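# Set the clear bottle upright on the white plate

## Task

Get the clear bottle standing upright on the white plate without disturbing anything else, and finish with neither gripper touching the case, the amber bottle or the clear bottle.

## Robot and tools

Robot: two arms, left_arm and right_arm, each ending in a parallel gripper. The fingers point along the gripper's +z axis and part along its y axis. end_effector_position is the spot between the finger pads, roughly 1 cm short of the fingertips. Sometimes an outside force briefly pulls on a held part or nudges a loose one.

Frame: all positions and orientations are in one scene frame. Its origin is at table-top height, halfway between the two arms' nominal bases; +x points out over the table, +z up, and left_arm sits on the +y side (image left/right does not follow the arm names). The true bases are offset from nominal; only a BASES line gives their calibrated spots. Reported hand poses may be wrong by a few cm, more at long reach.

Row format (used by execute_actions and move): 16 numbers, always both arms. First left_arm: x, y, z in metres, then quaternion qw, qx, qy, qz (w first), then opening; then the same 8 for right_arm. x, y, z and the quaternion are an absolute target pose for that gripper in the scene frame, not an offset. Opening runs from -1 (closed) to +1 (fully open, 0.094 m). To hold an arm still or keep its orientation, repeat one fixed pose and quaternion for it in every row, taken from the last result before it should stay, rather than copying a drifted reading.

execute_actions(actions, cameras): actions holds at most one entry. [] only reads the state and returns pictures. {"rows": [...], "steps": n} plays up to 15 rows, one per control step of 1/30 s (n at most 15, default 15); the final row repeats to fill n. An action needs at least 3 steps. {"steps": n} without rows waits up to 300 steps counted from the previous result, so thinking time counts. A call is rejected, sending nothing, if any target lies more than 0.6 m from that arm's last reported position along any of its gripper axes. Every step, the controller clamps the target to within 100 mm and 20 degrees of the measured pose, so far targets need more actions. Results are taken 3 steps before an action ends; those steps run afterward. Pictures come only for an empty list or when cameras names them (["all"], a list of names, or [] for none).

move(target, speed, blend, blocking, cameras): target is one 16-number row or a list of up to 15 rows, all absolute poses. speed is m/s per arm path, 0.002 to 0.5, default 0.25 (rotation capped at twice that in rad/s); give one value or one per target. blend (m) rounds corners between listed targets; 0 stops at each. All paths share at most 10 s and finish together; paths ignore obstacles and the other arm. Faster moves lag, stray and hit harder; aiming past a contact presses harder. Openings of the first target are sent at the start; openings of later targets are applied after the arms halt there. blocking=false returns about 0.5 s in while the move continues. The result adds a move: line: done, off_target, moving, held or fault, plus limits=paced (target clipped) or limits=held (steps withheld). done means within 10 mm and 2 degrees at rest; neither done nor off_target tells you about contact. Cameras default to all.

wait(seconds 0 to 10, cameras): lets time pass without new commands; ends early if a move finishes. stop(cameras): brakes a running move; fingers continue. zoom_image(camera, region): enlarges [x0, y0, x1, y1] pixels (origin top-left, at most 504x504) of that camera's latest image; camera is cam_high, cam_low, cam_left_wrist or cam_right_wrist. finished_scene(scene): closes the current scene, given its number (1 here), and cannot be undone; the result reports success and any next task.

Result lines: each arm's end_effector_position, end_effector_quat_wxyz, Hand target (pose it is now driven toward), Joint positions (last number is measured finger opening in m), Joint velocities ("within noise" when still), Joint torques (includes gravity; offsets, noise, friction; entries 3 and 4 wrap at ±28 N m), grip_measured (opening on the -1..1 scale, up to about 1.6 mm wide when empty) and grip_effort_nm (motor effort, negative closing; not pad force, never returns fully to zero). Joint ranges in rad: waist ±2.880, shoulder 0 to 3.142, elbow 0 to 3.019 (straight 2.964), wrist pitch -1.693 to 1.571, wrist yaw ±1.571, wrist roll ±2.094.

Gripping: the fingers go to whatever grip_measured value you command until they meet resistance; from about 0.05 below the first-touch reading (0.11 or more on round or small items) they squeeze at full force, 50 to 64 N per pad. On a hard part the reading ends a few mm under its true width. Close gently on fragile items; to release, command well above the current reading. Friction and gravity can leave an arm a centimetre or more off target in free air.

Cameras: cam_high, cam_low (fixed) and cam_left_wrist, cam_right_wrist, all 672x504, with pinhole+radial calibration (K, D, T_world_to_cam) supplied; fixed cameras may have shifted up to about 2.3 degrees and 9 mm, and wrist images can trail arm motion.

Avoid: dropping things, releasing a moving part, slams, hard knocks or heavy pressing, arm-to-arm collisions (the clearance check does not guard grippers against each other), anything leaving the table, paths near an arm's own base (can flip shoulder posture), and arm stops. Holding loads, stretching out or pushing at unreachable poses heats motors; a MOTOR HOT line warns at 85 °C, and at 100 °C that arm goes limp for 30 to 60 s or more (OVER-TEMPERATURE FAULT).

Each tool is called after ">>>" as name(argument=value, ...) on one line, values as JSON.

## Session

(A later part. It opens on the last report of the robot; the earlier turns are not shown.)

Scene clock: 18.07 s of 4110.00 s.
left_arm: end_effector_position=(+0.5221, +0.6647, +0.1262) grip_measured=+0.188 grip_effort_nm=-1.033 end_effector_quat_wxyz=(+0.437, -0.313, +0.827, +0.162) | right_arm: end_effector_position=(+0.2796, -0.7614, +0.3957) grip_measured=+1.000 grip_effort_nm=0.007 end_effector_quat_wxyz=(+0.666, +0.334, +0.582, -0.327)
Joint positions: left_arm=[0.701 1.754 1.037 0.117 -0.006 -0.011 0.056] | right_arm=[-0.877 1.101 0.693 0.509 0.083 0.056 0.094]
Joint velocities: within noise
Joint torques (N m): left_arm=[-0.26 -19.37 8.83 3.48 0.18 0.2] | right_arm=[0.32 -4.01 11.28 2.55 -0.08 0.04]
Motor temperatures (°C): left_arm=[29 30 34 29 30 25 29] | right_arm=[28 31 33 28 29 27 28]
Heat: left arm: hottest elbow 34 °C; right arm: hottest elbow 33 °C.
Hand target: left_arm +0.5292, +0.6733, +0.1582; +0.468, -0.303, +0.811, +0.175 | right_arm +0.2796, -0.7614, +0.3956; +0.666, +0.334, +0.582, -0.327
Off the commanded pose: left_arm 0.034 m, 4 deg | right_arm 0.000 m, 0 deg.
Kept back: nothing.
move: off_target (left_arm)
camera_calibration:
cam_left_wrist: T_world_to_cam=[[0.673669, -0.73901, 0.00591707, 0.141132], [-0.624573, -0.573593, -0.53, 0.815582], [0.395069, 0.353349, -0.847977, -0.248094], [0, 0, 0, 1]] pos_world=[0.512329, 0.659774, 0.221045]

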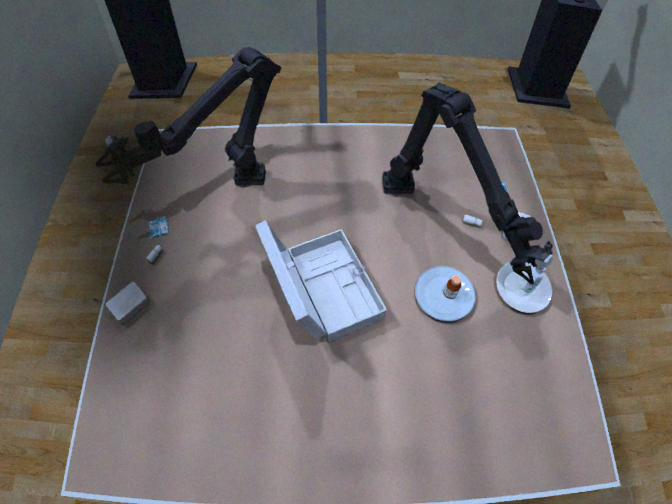

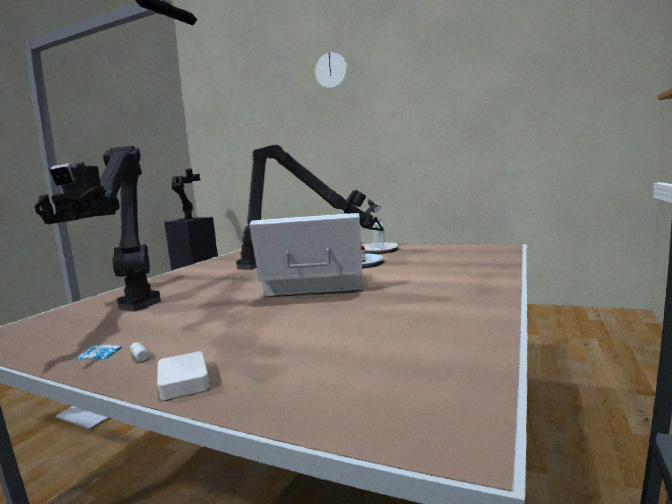

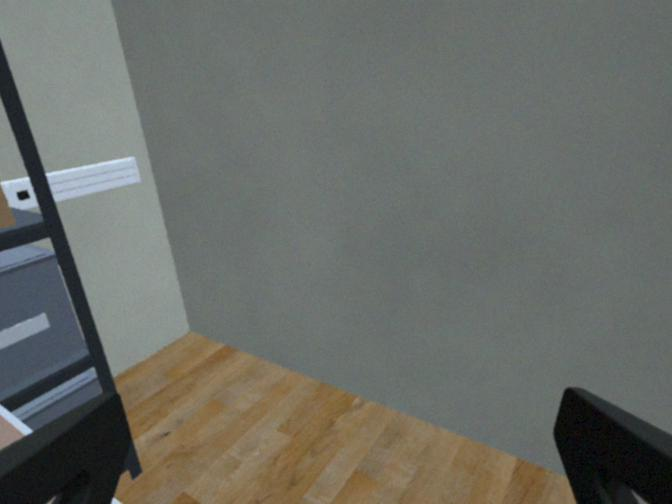

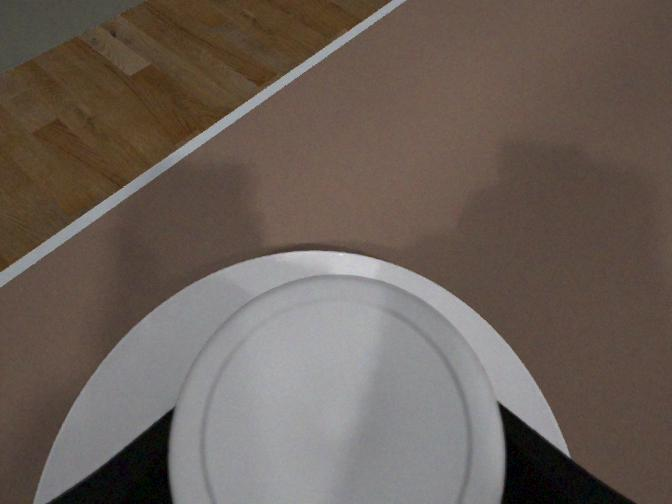

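>>> move(target=[0.513,0.674,0.129,0.4684,-0.3033,0.8112,0.1751,-0.3,0.2796,-0.7614,0.3957,0.666,0.334,0.582,-0.327,1], speed=0.06)

>>> zoom_image(camera="cam_high", region=[470, 220, 570, 330])

>>> zoom_image(camera="cam_low", region=[340, 180, 430, 270])

Scene clock: 19.17 s of 4110.00 s.
left_arm: end_effector_position=(+0.5128, +0.6628, +0.1145) grip_measured=+0.188 grip_effort_nm=-1.018 end_effector_quat_wxyz=(+0.451, -0.307, +0.822, +0.164) | right_arm: end_effector_position=(+0.2796, -0.7614, +0.3957) grip_measured=+1.000 grip_effort_nm=0.012 end_effector_quat_wxyz=(+0.666, +0.334, +0.582, -0.327)
Joint positions: left_arm=[0.714 1.763 0.986 0.208 0.013 -0.001 0.056] | right_arm=[-0.877 1.101 0.693 0.509 0.083 0.056 0.094]
Joint velocities: within noise
Joint torques (N m): left_arm=[0.56 -17.44 7.75 3.45 0.15 0.21] | right_arm=[0.38 -4.07 11.28 2.52 -0.08 0.04]
Motor temperatures (°C): left_arm=[29 30 34 29 30 25 29] | right_arm=[28 31 33 28 29 27 28]
Heat: left arm: hottest elbow 34 °C; right arm: hottest elbow 33 °C.
Hand target: left_arm +0.5126, +0.6738, +0.1291; +0.468, -0.303, +0.811, +0.175 | right_arm +0.2796, -0.7614, +0.3956; +0.666, +0.334, +0.582, -0.327
Off the commanded pose: left_arm 0.018 m, 3 deg | right_arm 0.000 m, 0 deg.
Kept back: nothing.
move: off_target (left_arm)
camera_calibration:
cam_left_wrist: T_world_to_cam=[[0.66618, -0.745743, 0.00852533, 0.154103], [-0.616899, -0.557434, -0.555611, 0.790775], [0.419095, 0.364877, -0.831399, -0.275566], [0, 0, 0, 1]] pos_world=[0.500656, 0.656273, 0.208944]

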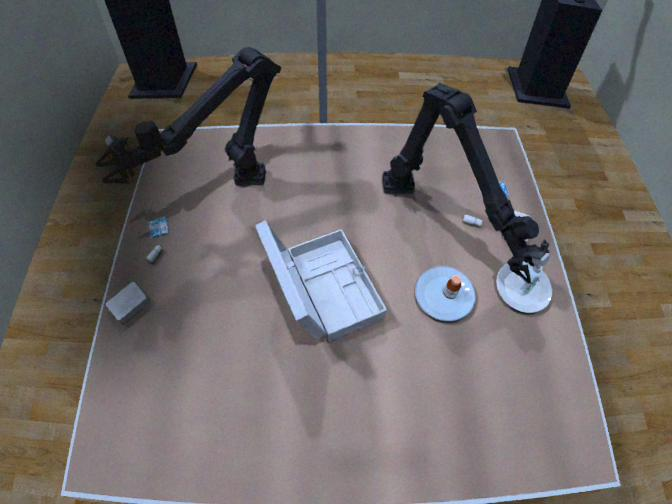

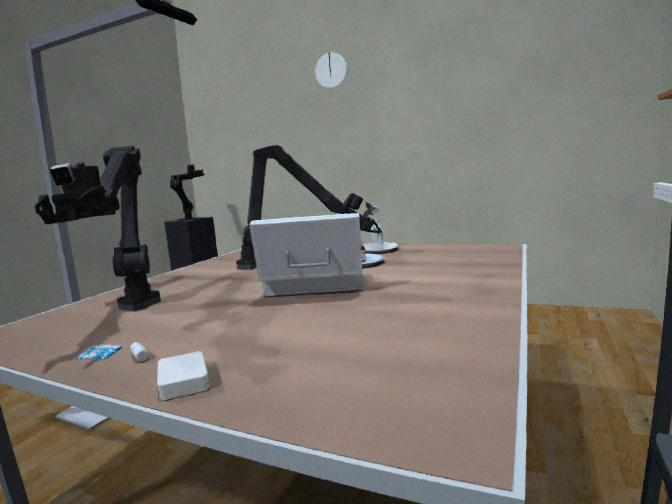

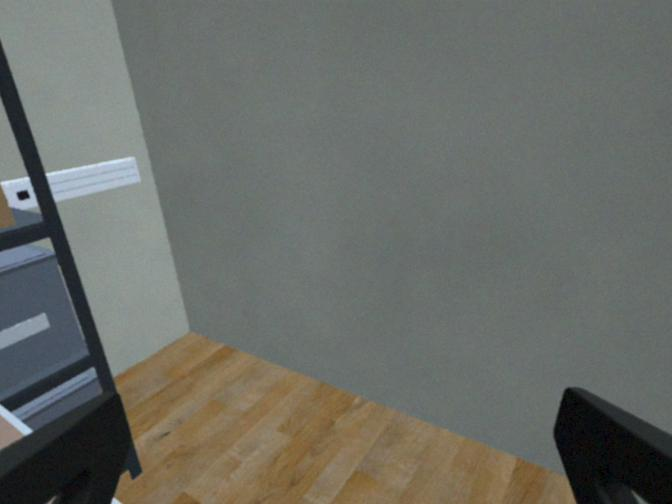

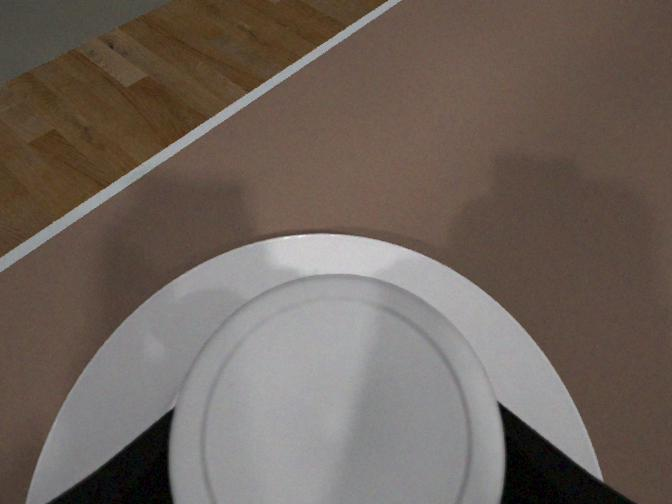

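Scaled by 4.582 from the camera's 672x504 image, which has a finer 960x720 frame.

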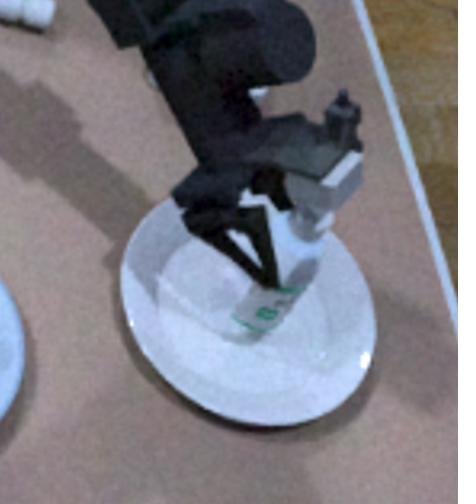

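Scaled by 5.600 from the camera's 672x504 image, which has a finer 960x720 frame.

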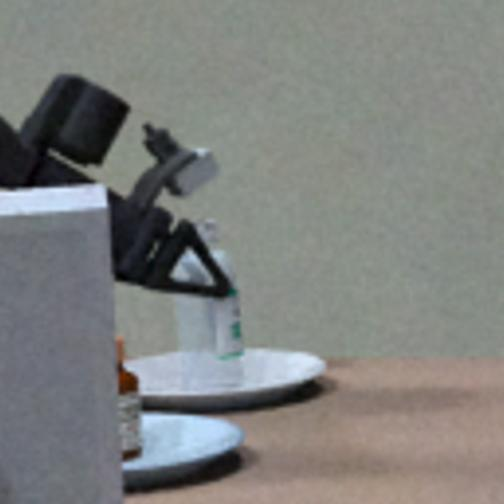

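>>> move(target=[0.516,0.674,0.110,0.4398,-0.3092,0.827,0.1644,-0.3,0.2796,-0.7614,0.3957,0.666,0.334,0.582,-0.327,1], speed=0.05)

>>> zoom_image(camera="cam_high", region=[470, 220, 570, 330])

>>> zoom_image(camera="cam_low", region=[340, 180, 430, 270])

Scene clock: 20.33 s of 4110.00 s.
left_arm: end_effector_position=(+0.5123, +0.6624, +0.1117) grip_measured=+0.188 grip_effort_nm=-1.033 end_effector_quat_wxyz=(+0.444, -0.308, +0.826, +0.162) | right_arm: end_effector_position=(+0.2796, -0.7614, +0.3957) grip_measured=+1.000 grip_effort_nm=0.007 end_effector_quat_wxyz=(+0.666, +0.334, +0.582, -0.327)
Joint positions: left_arm=[0.714 1.765 0.991 0.188 0.013 0.001 0.056] | right_arm=[-0.877 1.101 0.693 0.509 0.083 0.056 0.094]
Joint velocities: within noise
Joint torques (N m): left_arm=[0.09 -15.03 9.77 1.31 0.01 0.18] | right_arm=[0.38 -4.07 11.28 2.54 -0.08 0.04]
Motor temperatures (°C): left_arm=[29 30 34 29 30 25 29] | right_arm=[28 31 33 28 29 27 28]
Heat: left arm: hottest elbow 34 °C; right arm: hottest elbow 33 °C.
Hand target: left_arm +0.5155, +0.6737, +0.1099; +0.440, -0.309, +0.827, +0.164 | right_arm +0.2796, -0.7614, +0.3956; +0.666, +0.334, +0.582, -0.327
Off the commanded pose: left_arm 0.012 m, 1 deg | right_arm 0.000 m, 0 deg.
Kept back: nothing.
move: off_target (left_arm)
camera_calibration:
cam_left_wrist: T_world_to_cam=[[0.665817, -0.746078, 0.00745204, 0.154659], [-0.624347, -0.562594, -0.541922, 0.794332], [0.408509, 0.356168, -0.840396, -0.265314], [0, 0, 0, 1]] pos_world=[0.501347, 0.656771, 0.206345]

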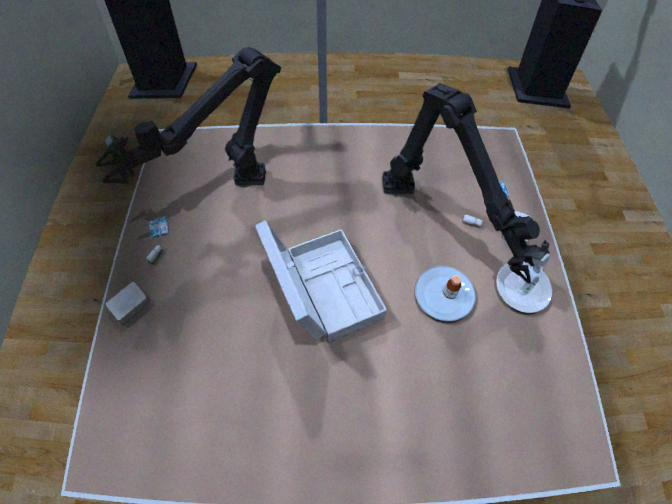

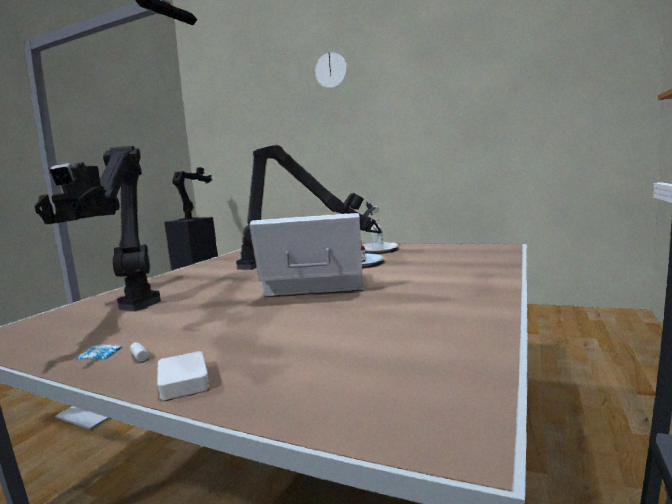

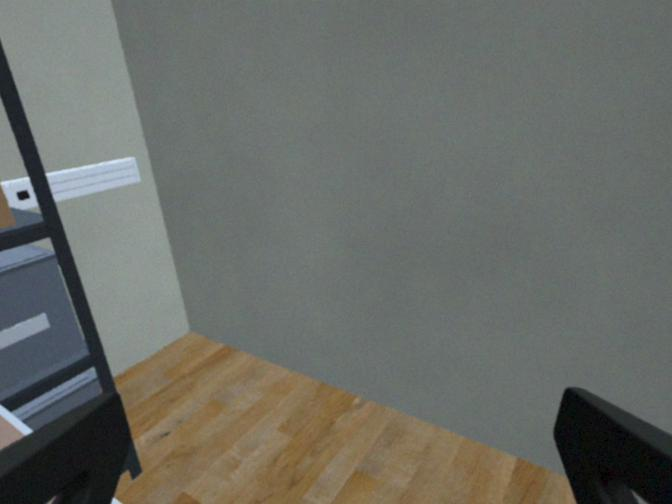

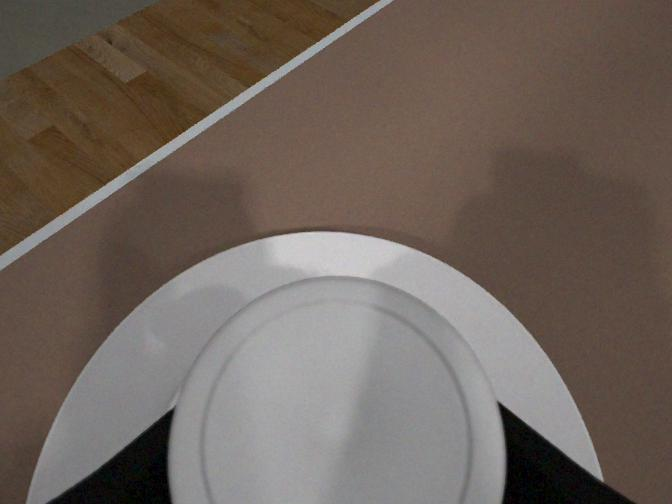

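Scaled by 4.582 from the camera's 672x504 image, which has a finer 960x720 frame.

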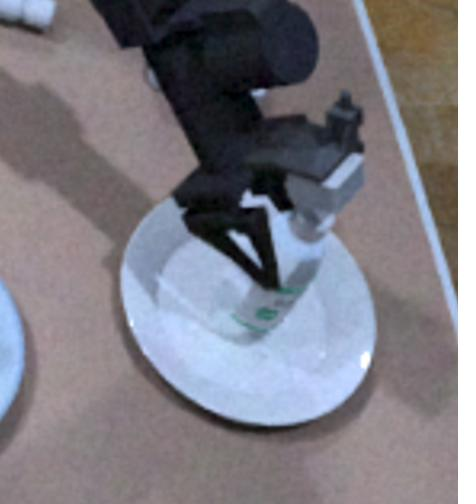

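Scaled by 5.600 from the camera's 672x504 image, which has a finer 960x720 frame.

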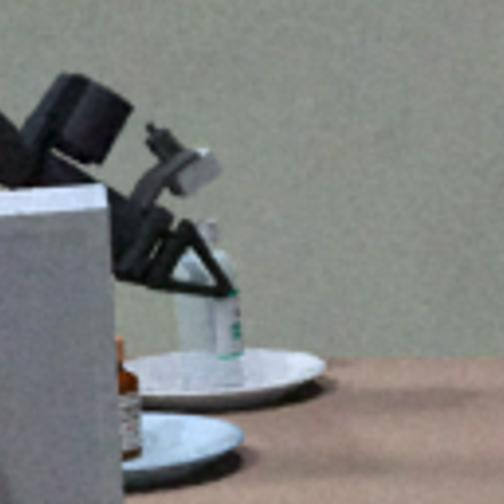

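>>> move(target=[0.519,0.675,0.09,0.4250,-0.3117,0.8325,0.1590,-0.3,0.2796,-0.7614,0.3957,0.666,0.334,0.582,-0.327,1], speed=0.05)

>>> zoom_image(camera="cam_low", region=[340, 180, 430, 270])

Scene clock: 21.27 s of 4110.00 s.
left_arm: end_effector_position=(+0.5169, +0.6664, +0.1110) grip_measured=+0.188 grip_effort_nm=-1.043 end_effector_quat_wxyz=(+0.444, -0.308, +0.826, +0.162) | right_arm: end_effector_position=(+0.2796, -0.7614, +0.3957) grip_measured=+1.000 grip_effort_nm=0.007 end_effector_quat_wxyz=(+0.666, +0.334, +0.582, -0.327)
Joint positions: left_arm=[0.714 1.779 1.009 0.184 0.013 0.001 0.056] | right_arm=[-0.877 1.101 0.693 0.509 0.083 0.056 0.094]
Joint velocities: within noise
Joint torques (N m): left_arm=[-0.03 -13.16 9.4 1.1 -0.11 0.15] | right_arm=[0.32 -4.01 11.28 2.54 -0.08 0.03]
Motor temperatures (°C): left_arm=[29 30 34 29 30 25 29] | right_arm=[28 31 33 28 29 27 28]
Heat: left arm: hottest elbow 34 °C; right arm: hottest elbow 33 °C.
Hand target: left_arm +0.5180, +0.6742, +0.0903; +0.426, -0.312, +0.834, +0.159 | right_arm +0.2796, -0.7614, +0.3956; +0.666, +0.334, +0.582, -0.327
Off the commanded pose: left_arm 0.023 m, 2 deg | right_arm 0.000 m, 0 deg.
Kept back: nothing.
move: off_target (left_arm)
camera_calibration:
cam_left_wrist: T_world_to_cam=[[0.665505, -0.746362, 0.00681645, 0.155044], [-0.624807, -0.562068, -0.541936, 0.798992], [0.408312, 0.356402, -0.840392, -0.26928], [0, 0, 0, 1]] pos_world=[0.505983, 0.660779, 0.205645]

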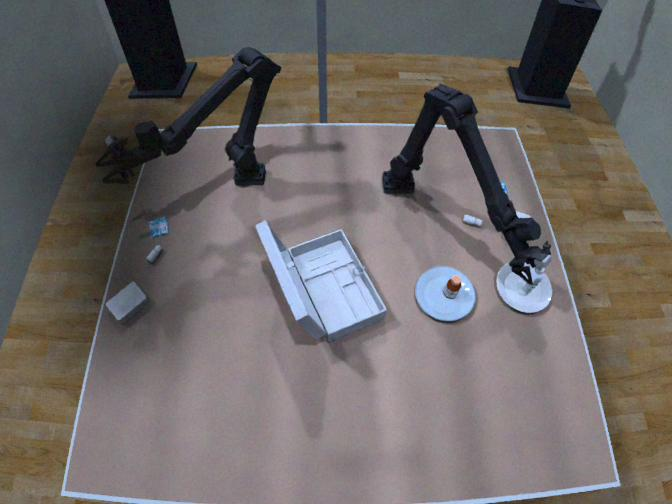

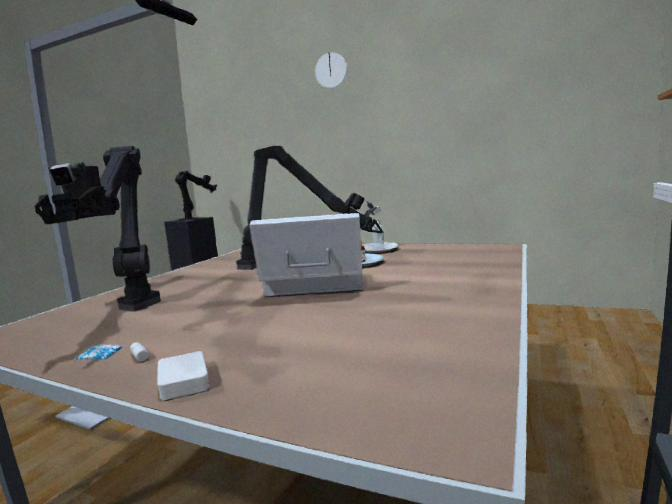

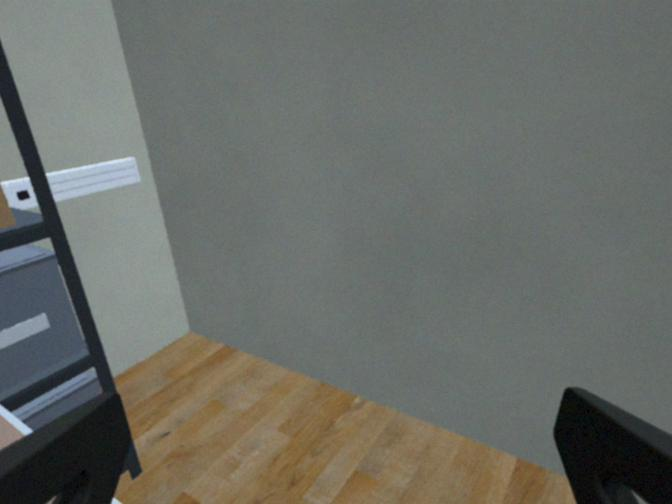

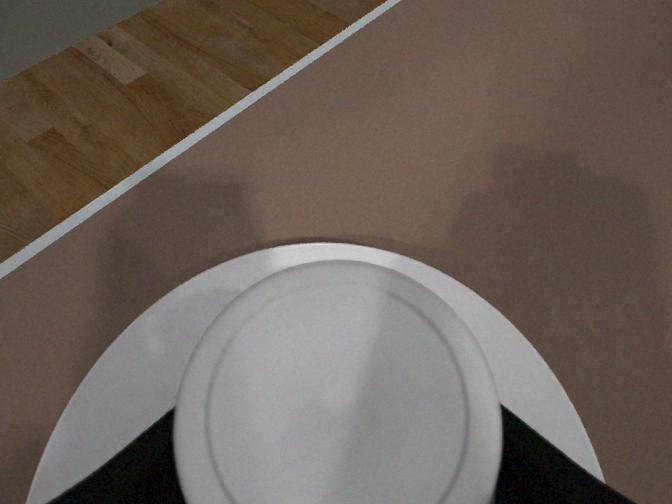

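Scaled by 5.600 from the camera's 672x504 image, which has a finer 960x720 frame.

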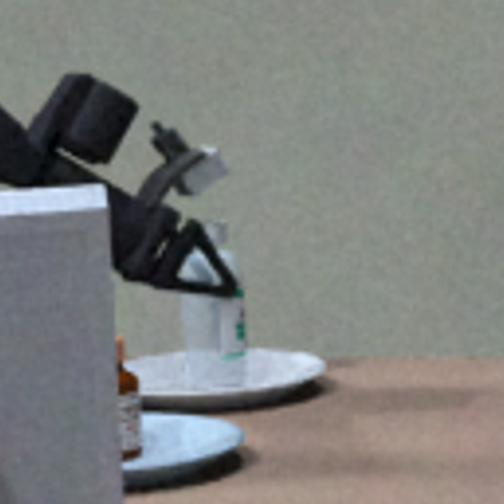

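>>> move(target=[[0.517,0.67,0.11,0.4440,-0.308,0.826,0.162,0.4,0.2796,-0.7614,0.3957,0.666,0.334,0.582,-0.327,1],[0.517,0.67,0.115,0.4440,-0.308,0.826,0.162,0.95,0.2796,-0.7614,0.3957,0.666,0.334,0.582,-0.327,1],[0.43,0.595,0.205,0.444,-0.308,0.826,0.162,0.95,0.2796,-0.7614,0.3957,0.666,0.334,0.582,-0.327,1]], speed=0.15)

>>> zoom_image(camera="cam_low", region=[340, 180, 430, 270])

Scene clock: 24.80 s of 4110.00 s.
left_arm: end_effector_position=(+0.4336, +0.5923, +0.2067) grip_measured=+0.947 grip_effort_nm=0.159 end_effector_quat_wxyz=(+0.447, -0.306, +0.825, +0.162) | right_arm: end_effector_position=(+0.2796, -0.7614, +0.3957) grip_measured=+1.000 grip_effort_nm=0.012 end_effector_quat_wxyz=(+0.666, +0.334, +0.582, -0.327)
Joint positions: left_arm=[0.714 1.343 0.794 -0.031 0.016 0.002 0.091] | right_arm=[-0.877 1.101 0.693 0.509 0.083 0.056 0.094]
Joint velocities: within noise
Joint torques (N m): left_arm=[0.15 -11.28 8.34 1.73 0.19 0.14] | right_arm=[0.38 -4.07 11.29 2.54 -0.08 0.04]
Motor temperatures (°C): left_arm=[29 30 35 29 30 25 29] | right_arm=[28 31 34 28 29 27 28]
Heat: left arm: hottest elbow 35 °C; right arm: hottest elbow 34 °C.
Hand target: left_arm +0.4300, +0.5950, +0.2049; +0.444, -0.308, +0.826, +0.162 | right_arm +0.2796, -0.7614, +0.3956; +0.666, +0.334, +0.582, -0.327
Off the commanded pose: left_arm 0.005 m, 0 deg | right_arm 0.000 m, 0 deg.
Kept back: nothing.
move: done; target 2's new opening was sent with left_arm's hand 0.017 m and 1 deg from that target
camera_calibration:
cam_left_wrist: T_world_to_cam=[[0.6634, -0.74822, 0.00820885, 0.156298], [-0.62321, -0.558567, -0.547369, 0.755479], [0.414137, 0.358009, -0.836851, -0.132639], [0, 0, 0, 1]] pos_world=[0.422064, 0.586417, 0.301243]

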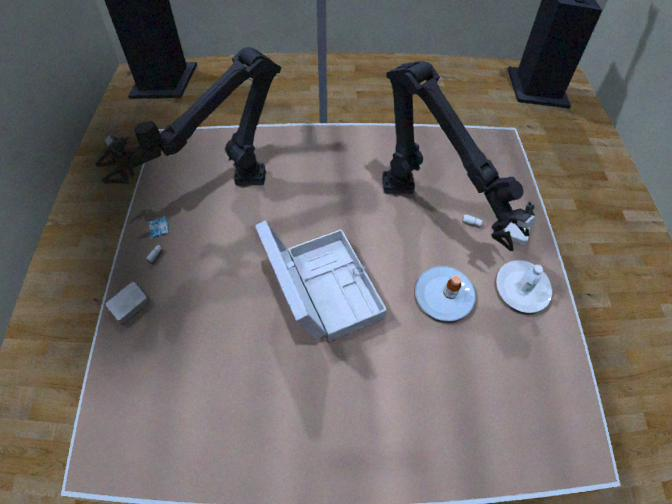

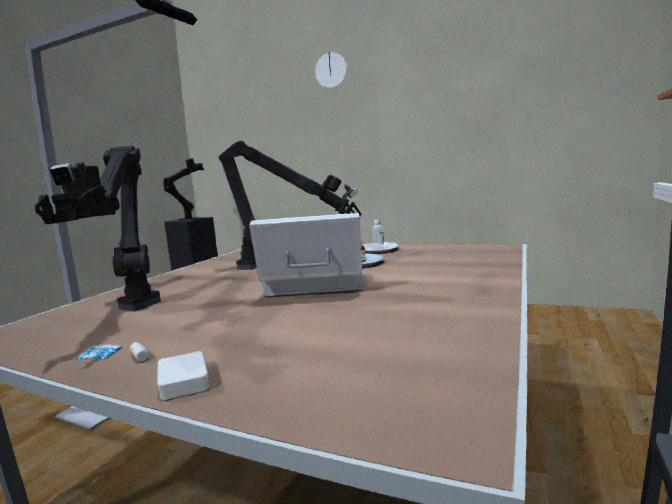

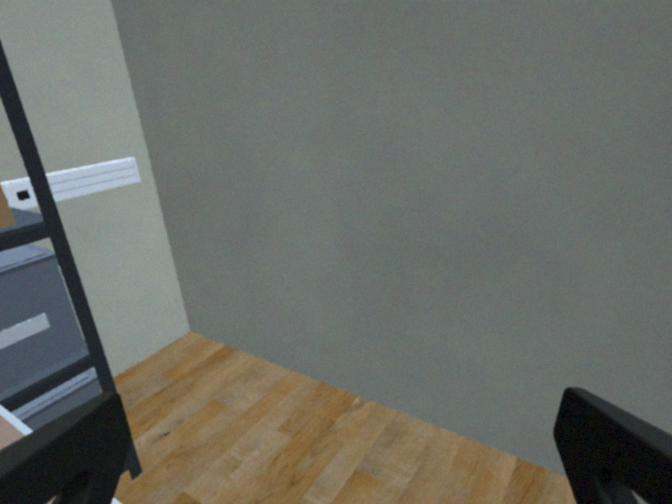

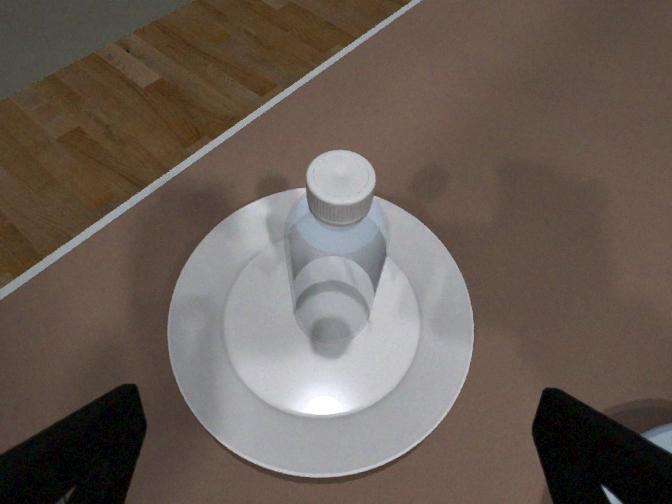

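Scaled by 5.600 from the camera's 672x504 image, which has a finer 960x720 frame.

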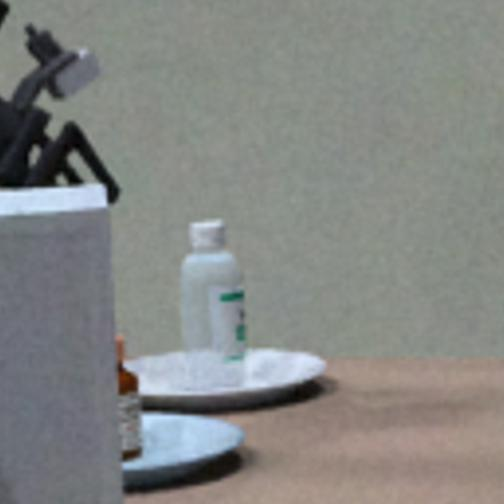

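Upright on the plate.

>>> finished_scene(scene=1)

The scene is finished: the task was done.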